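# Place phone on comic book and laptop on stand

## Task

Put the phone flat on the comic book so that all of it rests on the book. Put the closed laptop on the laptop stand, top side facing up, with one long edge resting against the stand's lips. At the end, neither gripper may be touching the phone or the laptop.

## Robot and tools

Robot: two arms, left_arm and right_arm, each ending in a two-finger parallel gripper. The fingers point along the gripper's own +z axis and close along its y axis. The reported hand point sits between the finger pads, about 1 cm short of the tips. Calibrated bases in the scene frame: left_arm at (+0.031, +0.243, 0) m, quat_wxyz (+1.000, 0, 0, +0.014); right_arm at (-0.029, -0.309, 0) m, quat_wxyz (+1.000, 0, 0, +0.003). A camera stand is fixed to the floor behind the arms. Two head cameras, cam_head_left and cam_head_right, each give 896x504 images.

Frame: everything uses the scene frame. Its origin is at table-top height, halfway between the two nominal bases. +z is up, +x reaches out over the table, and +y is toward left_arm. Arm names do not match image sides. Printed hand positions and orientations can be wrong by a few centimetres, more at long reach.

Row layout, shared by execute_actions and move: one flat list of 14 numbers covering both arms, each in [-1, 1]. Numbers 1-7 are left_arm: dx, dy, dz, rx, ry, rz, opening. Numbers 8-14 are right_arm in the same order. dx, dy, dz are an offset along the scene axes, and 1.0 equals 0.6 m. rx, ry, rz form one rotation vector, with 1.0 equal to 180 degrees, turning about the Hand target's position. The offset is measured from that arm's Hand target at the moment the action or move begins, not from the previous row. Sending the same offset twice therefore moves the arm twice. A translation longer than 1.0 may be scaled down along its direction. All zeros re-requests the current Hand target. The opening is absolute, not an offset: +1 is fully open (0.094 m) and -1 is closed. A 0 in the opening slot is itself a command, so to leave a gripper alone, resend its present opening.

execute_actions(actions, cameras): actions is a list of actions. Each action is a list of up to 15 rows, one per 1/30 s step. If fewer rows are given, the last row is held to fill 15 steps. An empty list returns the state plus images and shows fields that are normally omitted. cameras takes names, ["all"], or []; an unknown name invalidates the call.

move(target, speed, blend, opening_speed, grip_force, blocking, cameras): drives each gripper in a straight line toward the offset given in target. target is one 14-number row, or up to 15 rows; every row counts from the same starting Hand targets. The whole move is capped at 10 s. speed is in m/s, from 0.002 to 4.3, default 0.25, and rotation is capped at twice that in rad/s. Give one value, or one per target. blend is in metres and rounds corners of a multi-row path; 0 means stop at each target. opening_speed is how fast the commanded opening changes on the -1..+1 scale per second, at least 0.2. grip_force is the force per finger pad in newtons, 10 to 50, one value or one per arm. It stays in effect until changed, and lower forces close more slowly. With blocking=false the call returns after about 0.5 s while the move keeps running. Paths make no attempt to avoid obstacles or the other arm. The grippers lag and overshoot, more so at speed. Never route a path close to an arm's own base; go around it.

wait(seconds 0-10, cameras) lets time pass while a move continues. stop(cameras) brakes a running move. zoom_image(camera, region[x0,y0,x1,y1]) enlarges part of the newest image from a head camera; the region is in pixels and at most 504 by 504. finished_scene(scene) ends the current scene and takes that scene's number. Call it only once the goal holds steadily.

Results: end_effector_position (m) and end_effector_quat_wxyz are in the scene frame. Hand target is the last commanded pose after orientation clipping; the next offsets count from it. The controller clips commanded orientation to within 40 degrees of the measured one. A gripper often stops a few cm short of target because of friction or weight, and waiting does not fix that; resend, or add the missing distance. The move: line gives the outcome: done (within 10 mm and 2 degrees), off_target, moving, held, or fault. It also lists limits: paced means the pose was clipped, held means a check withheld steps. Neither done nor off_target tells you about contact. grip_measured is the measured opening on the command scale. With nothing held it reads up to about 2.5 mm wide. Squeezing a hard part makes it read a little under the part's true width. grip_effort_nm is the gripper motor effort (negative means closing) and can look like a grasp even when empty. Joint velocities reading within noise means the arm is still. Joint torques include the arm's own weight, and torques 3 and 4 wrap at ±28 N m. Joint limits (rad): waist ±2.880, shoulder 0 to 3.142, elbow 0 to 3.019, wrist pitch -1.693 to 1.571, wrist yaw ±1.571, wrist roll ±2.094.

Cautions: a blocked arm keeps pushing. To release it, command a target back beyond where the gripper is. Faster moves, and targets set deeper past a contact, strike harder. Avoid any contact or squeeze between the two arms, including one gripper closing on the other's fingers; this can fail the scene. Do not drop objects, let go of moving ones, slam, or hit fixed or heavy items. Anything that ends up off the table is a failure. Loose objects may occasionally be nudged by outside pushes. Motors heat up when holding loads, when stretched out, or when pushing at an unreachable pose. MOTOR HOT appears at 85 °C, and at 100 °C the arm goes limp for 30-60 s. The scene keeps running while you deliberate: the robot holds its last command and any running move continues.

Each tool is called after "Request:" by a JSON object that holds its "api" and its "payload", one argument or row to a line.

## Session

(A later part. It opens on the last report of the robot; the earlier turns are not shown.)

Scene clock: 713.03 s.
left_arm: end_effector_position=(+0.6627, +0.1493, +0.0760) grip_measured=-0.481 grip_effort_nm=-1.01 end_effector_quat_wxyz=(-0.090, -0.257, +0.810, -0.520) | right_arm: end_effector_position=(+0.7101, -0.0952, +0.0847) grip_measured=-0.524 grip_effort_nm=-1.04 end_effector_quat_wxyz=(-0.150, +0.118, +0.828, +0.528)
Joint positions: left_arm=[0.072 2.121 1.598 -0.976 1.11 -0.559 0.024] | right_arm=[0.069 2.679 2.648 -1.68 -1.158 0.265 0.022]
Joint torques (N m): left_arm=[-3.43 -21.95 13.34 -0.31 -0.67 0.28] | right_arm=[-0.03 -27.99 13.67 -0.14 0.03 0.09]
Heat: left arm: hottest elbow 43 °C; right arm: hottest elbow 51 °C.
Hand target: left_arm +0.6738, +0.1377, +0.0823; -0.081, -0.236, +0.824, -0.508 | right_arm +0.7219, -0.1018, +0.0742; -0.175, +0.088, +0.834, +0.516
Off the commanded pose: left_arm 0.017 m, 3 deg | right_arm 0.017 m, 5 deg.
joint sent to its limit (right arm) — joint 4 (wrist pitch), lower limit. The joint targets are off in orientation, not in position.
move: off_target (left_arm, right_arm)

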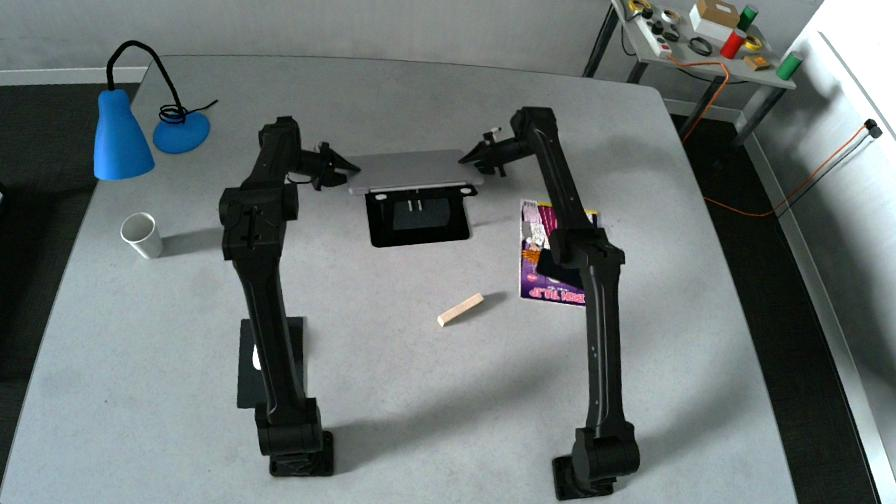

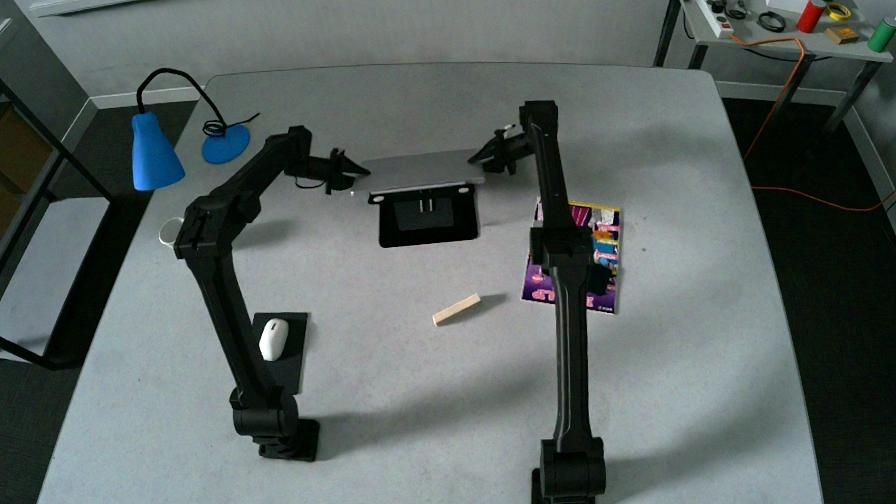

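Request:
{"api": "move", "payload": {
  "target": [
    [0.018,0.0,-0.009,0,0.0,0.0,-1,0.018,0.0,-0.009,0,0.0,0.0,-1]
  ],
  "speed": 0.03,
  "cameras": ["all"]
}}

Request:
{"api": "zoom_image", "payload": {
  "camera": "cam_head_left",
  "region": [280, 100, 582, 280]
}}

Request:
{"api": "zoom_image", "payload": {
  "camera": "cam_head_right",
  "region": [260, 100, 562, 280]
}}

Scene clock: 717.97 s.
left_arm: end_effector_position=(+0.6711, +0.1501, +0.0725) grip_measured=-0.481 grip_effort_nm=-1.01 end_effector_quat_wxyz=(-0.092, -0.259, +0.809, -0.519) | right_arm: end_effector_position=(+0.7205, -0.0942, +0.0815) grip_measured=-0.531 grip_effort_nm=-1.03 end_effector_quat_wxyz=(-0.143, +0.121, +0.827, +0.531)
Joint positions: left_arm=[0.072 2.146 1.632 -0.988 1.109 -0.562 0.024] | right_arm=[0.069 2.726 2.734 -1.68 -1.161 0.298 0.022]
Joint torques (N m): left_arm=[-3.6 -20.78 14.01 -0.18 -0.64 0.25] | right_arm=[-0.15 -28.1 14.34 -0.09 0.03 0.09]
Heat: left arm: hottest elbow 43 °C; right arm: hottest elbow 51 °C.
Hand target: left_arm +0.6847, +0.1378, +0.0768; -0.081, -0.236, +0.825, -0.508 | right_arm +0.7327, -0.1018, +0.0689; -0.175, +0.088, +0.834, +0.516
Off the commanded pose: left_arm 0.019 m, 4 deg | right_arm 0.019 m, 6 deg.
joint sent to its limit (right arm) — joint 4 (wrist pitch), lower limit. The joint targets are off in orientation, not in position.
move: off_target (left_arm, right_arm)

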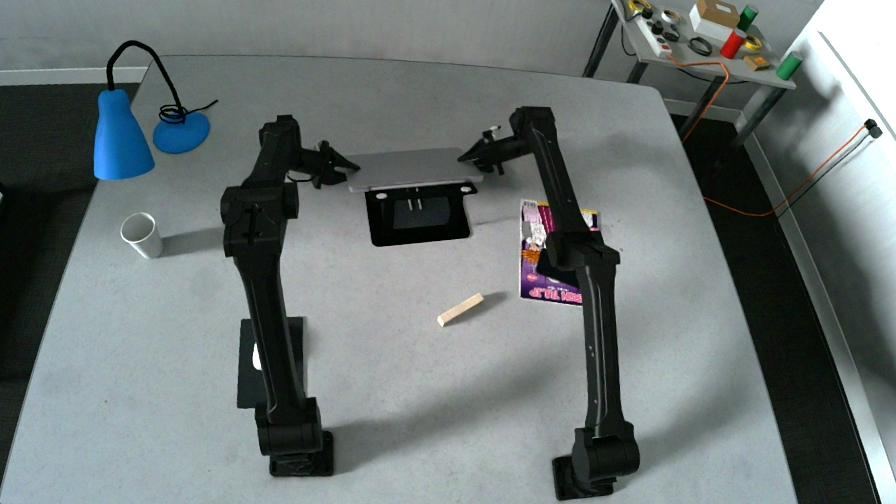

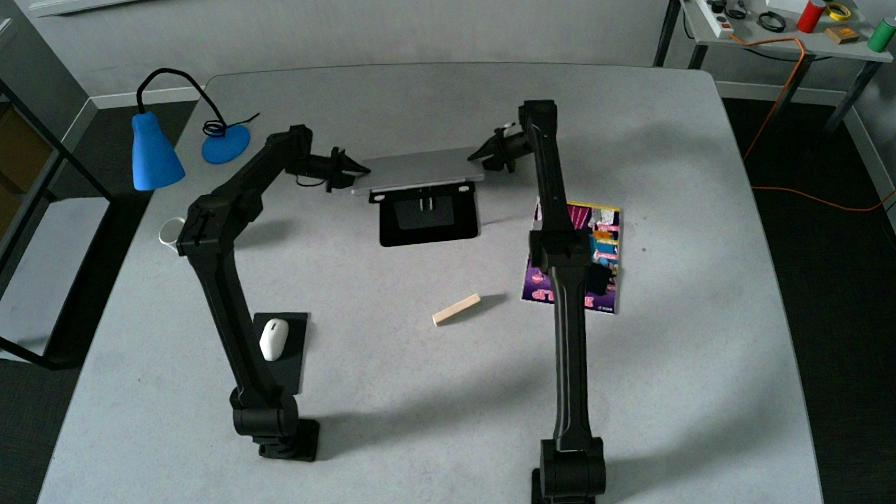

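Scaled by 1.669.

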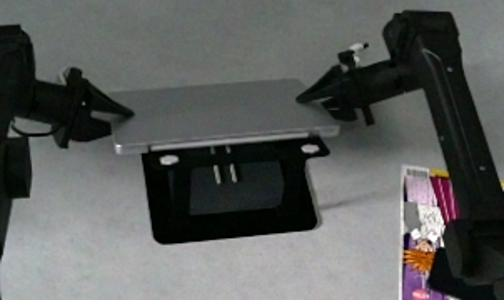

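Scaled by 1.669.

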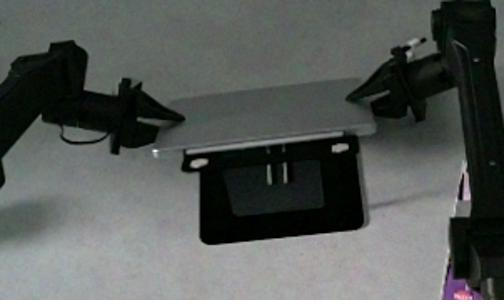

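Request:
{"api": "move", "payload": {
  "target": [
    [0.014,0.0,-0.003,0,0.0,0.0,-1,0.012,0.0,-0.003,0,0.0,0.0,-1]
  ],
  "speed": 0.03,
  "cameras": ["all"]
}}

Request:
{"api": "zoom_image", "payload": {
  "camera": "cam_head_left",
  "region": [280, 100, 582, 280]
}}

Request:
{"api": "zoom_image", "payload": {
  "camera": "cam_head_right",
  "region": [260, 100, 562, 280]
}}

Scene clock: 723.30 s.
left_arm: end_effector_position=(+0.6785, +0.1508, +0.0726) grip_measured=-0.481 grip_effort_nm=-1.01 end_effector_quat_wxyz=(-0.093, -0.260, +0.809, -0.519) | right_arm: end_effector_position=(+0.7290, -0.0935, +0.0816) grip_measured=-0.538 grip_effort_nm=-1.03 end_effector_quat_wxyz=(-0.136, +0.124, +0.825, +0.534)
Joint positions: left_arm=[0.072 2.163 1.663 -1.001 1.11 -0.566 0.024] | right_arm=[0.068 2.766 2.813 -1.68 -1.166 0.331 0.022]
Joint torques (N m): left_arm=[-3.14 -21.07 14.42 -0.05 -0.69 0.3] | right_arm=[-0.21 -27.99 14.05 -0.05 0.09 0.08]
Heat: left arm: hottest elbow 43 °C; right arm: hottest elbow 52 °C.
Hand target: left_arm +0.6930, +0.1377, +0.0750; -0.081, -0.236, +0.824, -0.508 | right_arm +0.7398, -0.1016, +0.0669; -0.175, +0.088, +0.834, +0.516
Off the commanded pose: left_arm 0.020 m, 4 deg | right_arm 0.020 m, 6 deg.
joint sent to its limit (right arm) — joint 4 (wrist pitch), lower limit. The joint targets are off in orientation, not in position.
move: off_target (left_arm, right_arm)

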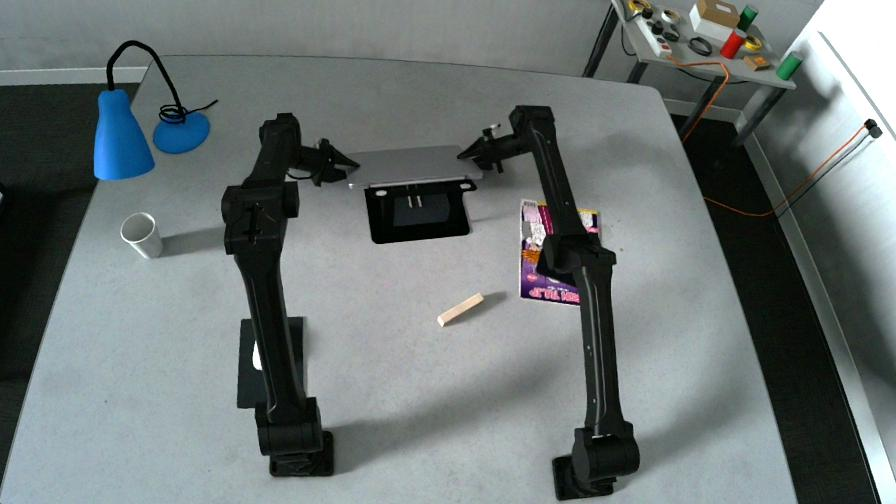

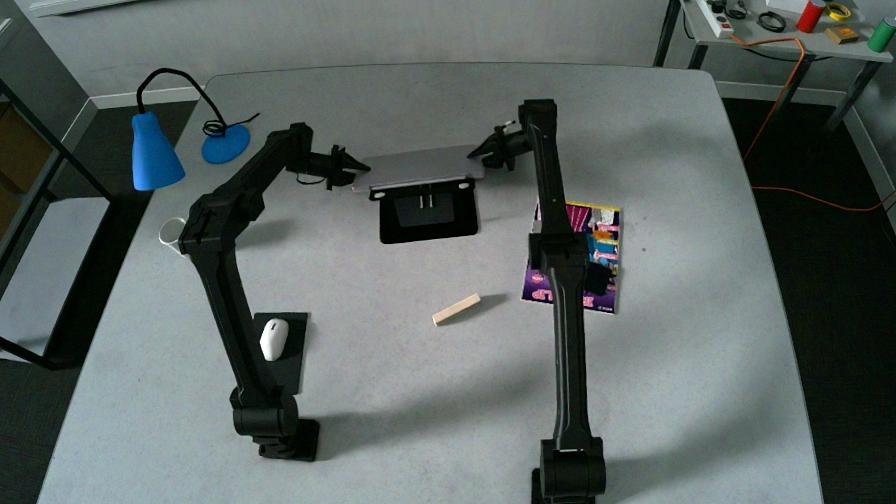

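Scaled by 1.669.

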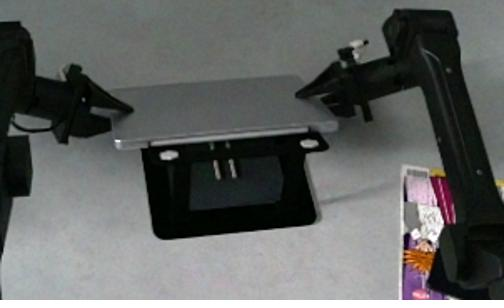

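Scaled by 1.669.

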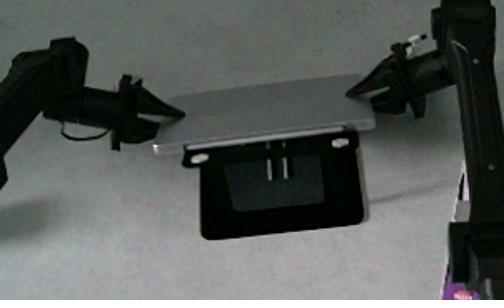

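Request:
{"api": "move", "payload": {
  "target": [
    [-0.015,0.02,-0.003,0,0.0,0.0,-1,-0.01,0.012,0.022,0,0.0,0.0,-1],
    [-0.015,0.02,-0.003,0,0.0,0.0,-0.15,-0.01,0.012,0.022,0,0.0,0.0,-0.15]
  ],
  "speed": 0.05,
  "opening_speed": 0.4,
  "cameras": ["all"]
}}

Request:
{"api": "zoom_image", "payload": {
  "camera": "cam_head_left",
  "region": [280, 100, 582, 280]
}}

Request:
{"api": "zoom_image", "payload": {
  "camera": "cam_head_right",
  "region": [260, 100, 562, 280]
}}

Scene clock: 730.70 s.
left_arm: end_effector_position=(+0.6754, +0.1529, +0.0695) grip_measured=-0.152 grip_effort_nm=0.12 end_effector_quat_wxyz=(-0.086, -0.247, +0.820, -0.509) | right_arm: end_effector_position=(+0.7289, -0.0946, +0.0789) grip_measured=-0.152 grip_effort_nm=0.07 end_effector_quat_wxyz=(-0.136, +0.126, +0.830, +0.527)
Joint positions: left_arm=[0.072 2.163 1.667 -1.03 1.084 -0.51 0.04] | right_arm=[0.068 2.766 2.813 -1.68 -1.15 0.335 0.04]
Joint torques (N m): left_arm=[-2.2 -21.54 12.12 -0.09 0.33 0.19] | right_arm=[0.56 -30.97 11.78 -0.02 -0.48 0.09]
Heat: left arm: hottest elbow 43 °C; right arm: hottest elbow 52 °C.
Hand target: left_arm +0.6840, +0.1498, +0.0733; -0.081, -0.236, +0.825, -0.508 | right_arm +0.7338, -0.0944, +0.0801; -0.175, +0.088, +0.834, +0.516
Off the commanded pose: left_arm 0.010 m, 1 deg | right_arm 0.005 m, 6 deg.
joint sent to its limit (right arm) — joint 4 (wrist pitch), lower limit. The joint targets are off in orientation, not in position.
move: off_target (right_arm); target 2's new opening was sent with right_arm's hand 0.005 m and 7 deg from that target

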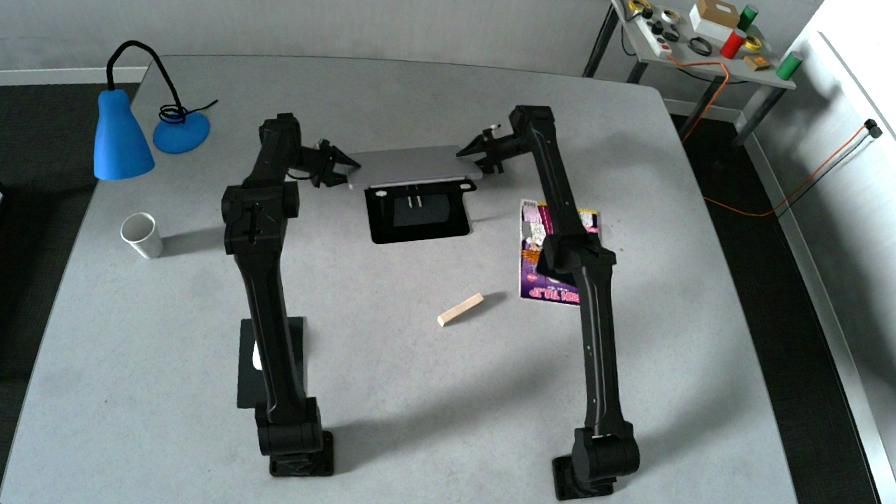

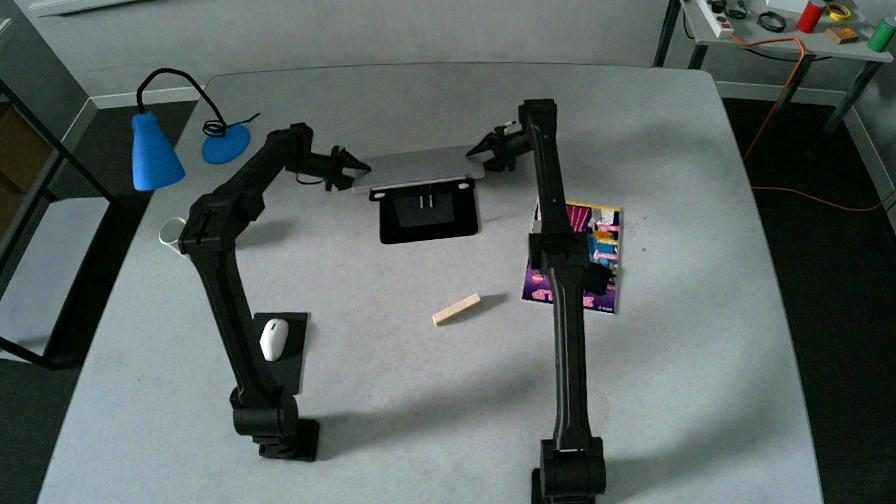

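Scaled by 1.669.

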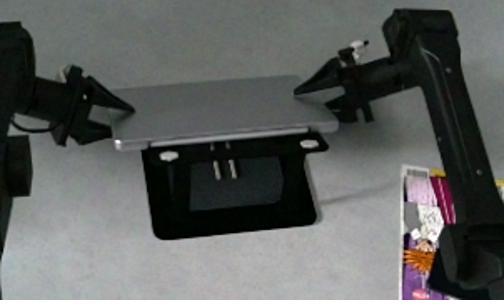

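Scaled by 1.669.

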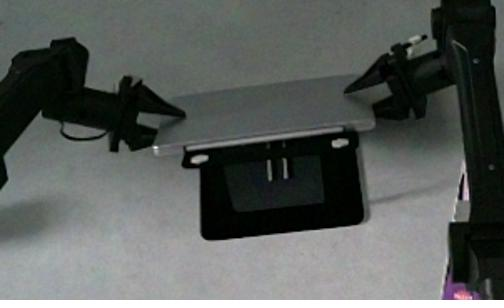

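Request:
{"api": "move", "payload": {
  "target": [
    [0,0.12,-0.003,0,0,0,-0.15,-0.005,-0.12,0.0,0,0,0,-0.15]
  ],
  "speed": 0.06,
  "cameras": ["all"]
}}

Request:
{"api": "zoom_image", "payload": {
  "camera": "cam_head_left",
  "region": [280, 100, 582, 280]
}}

Request:
{"api": "zoom_image", "payload": {
  "camera": "cam_head_right",
  "region": [260, 100, 562, 280]
}}

Scene clock: 738.63 s.
left_arm: end_effector_position=(+0.6653, +0.2140, +0.0574) grip_measured=-0.152 grip_effort_nm=0.11 end_effector_quat_wxyz=(-0.103, -0.249, +0.820, -0.506) | right_arm: end_effector_position=(+0.7317, -0.1613, +0.0734) grip_measured=-0.151 grip_effort_nm=0.05 end_effector_quat_wxyz=(-0.109, +0.134, +0.833, +0.526)
Joint positions: left_arm=[0.17 2.232 1.752 -1.286 1.075 -0.274 0.04] | right_arm=[-0.017 2.716 2.703 -1.68 -1.131 0.231 0.04]
Joint torques (N m): left_arm=[-1.08 -23.18 14.31 -0.4 0.45 0.18] | right_arm=[0.03 -33.67 7.41 -0.1 -0.47 0.08]
Heat: left arm: hottest elbow 43 °C; right arm: hottest elbow 52 °C.
Hand target: left_arm +0.6840, +0.2216, +0.0714; -0.081, -0.236, +0.824, -0.508 | right_arm +0.7309, -0.1667, +0.0802; -0.175, +0.088, +0.834, +0.516
Off the commanded pose: left_arm 0.025 m, 3 deg | right_arm 0.008 m, 9 deg.
joint sent to its limit (right arm) — joint 4 (wrist pitch), lower limit. The joint targets are off in orientation, not in position.
move: off_target (left_arm, right_arm)

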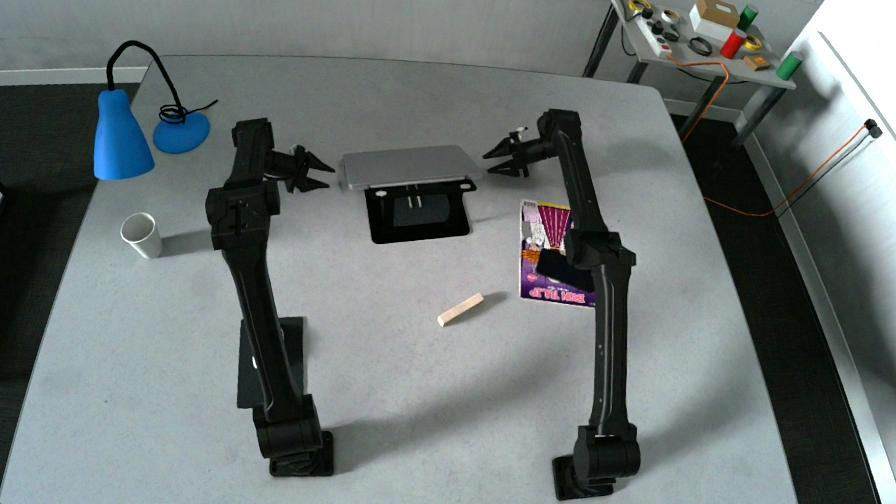

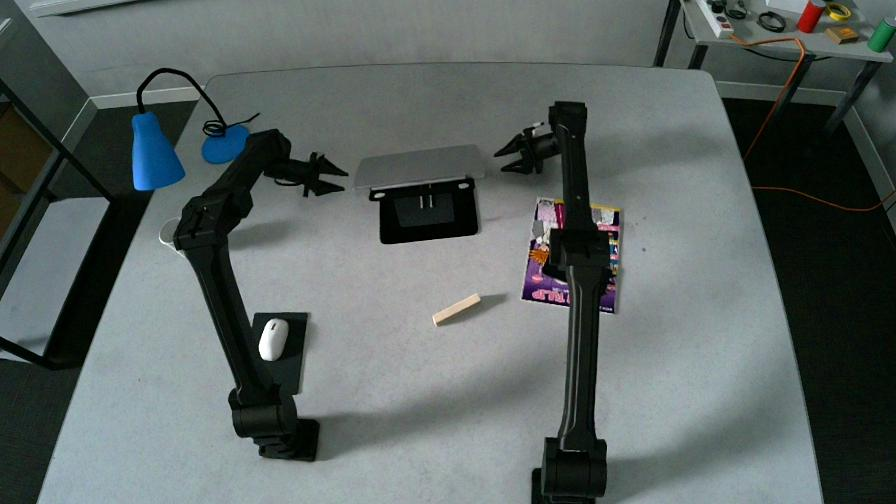

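Scaled by 1.669.

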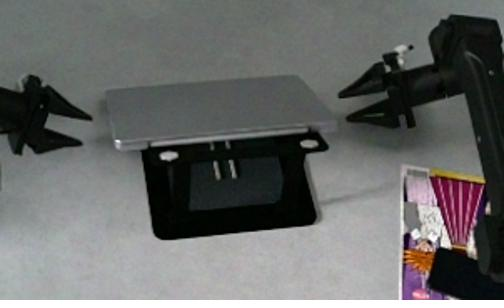

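Scaled by 1.669.

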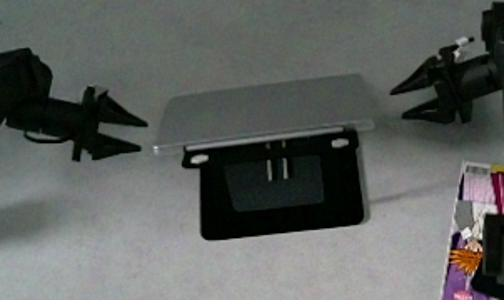

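Request:
{"api": "move", "payload": {
  "target": [
    [0,0.1,0.2,0,0,0,-0.15,-0.2,-0.2,0.2,0,0,0,-0.15]
  ],
  "speed": 0.15,
  "cameras": ["all"]
}}

Request:
{"api": "zoom_image", "payload": {
  "camera": "cam_head_left",
  "region": [340, 130, 642, 310]
}}

Scene clock: 743.87 s.
left_arm: end_effector_position=(+0.6708, +0.2704, +0.1519) grip_measured=-0.152 grip_effort_nm=0.11 end_effector_quat_wxyz=(-0.108, -0.260, +0.815, -0.506) | right_arm: end_effector_position=(+0.6143, -0.2835, +0.2019) grip_measured=-0.151 grip_effort_nm=0.05 end_effector_quat_wxyz=(-0.063, +0.156, +0.843, +0.510)
Joint positions: left_arm=[0.254 2.216 1.978 -1.669 1.056 -0.138 0.04] | right_arm=[-0.203 2.153 2.011 -1.68 -1.063 0.02 0.04]
Joint torques (N m): left_arm=[-0.73 -26.05 15.19 -0.55 0.4 0.12] | right_arm=[0.15 -27.05 7.58 -0.29 -0.44 0.02]
Heat: left arm: hottest elbow 43 °C; right arm: hottest elbow 51 °C.
Hand target: left_arm +0.6840, +0.2816, +0.1916; -0.081, -0.236, +0.825, -0.508 | right_arm +0.6109, -0.2865, +0.2002; -0.175, +0.088, +0.834, +0.516
Off the commanded pose: left_arm 0.043 m, 4 deg | right_arm 0.005 m, 15 deg.
joint sent to its limit (left arm) — joint 4 (wrist pitch), lower limit. The joint targets still meet the commanded pose.
joint sent to its limit (right arm) — joint 4 (wrist pitch), lower limit. The joint targets are off in orientation, not in position.
move: off_target (left_arm, right_arm)

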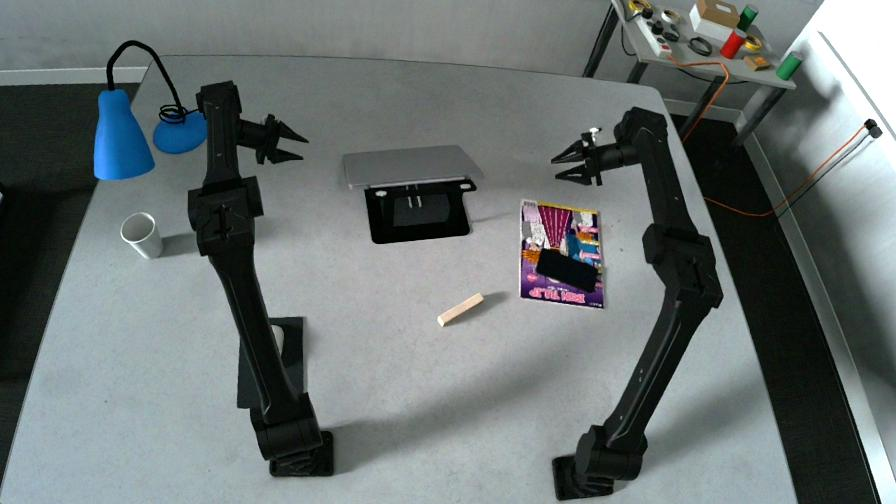

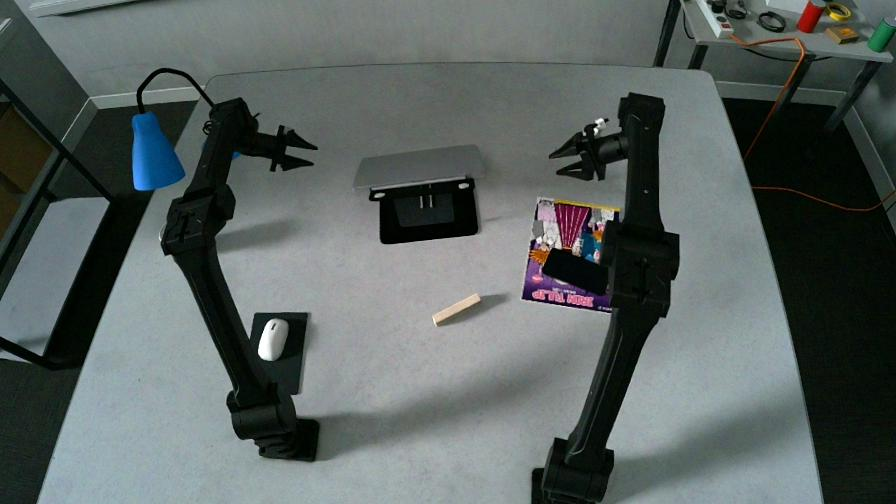

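Scaled by 1.669.

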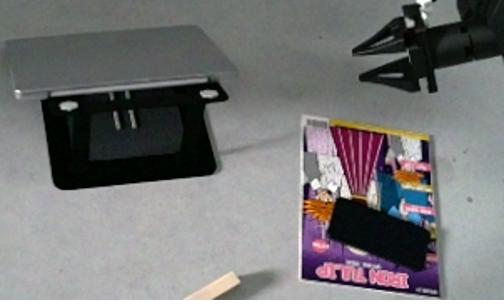

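All good.

Request:
{"api": "finished_scene", "payload": {
  "scene": 2
}}

The scene is finished: the task was done.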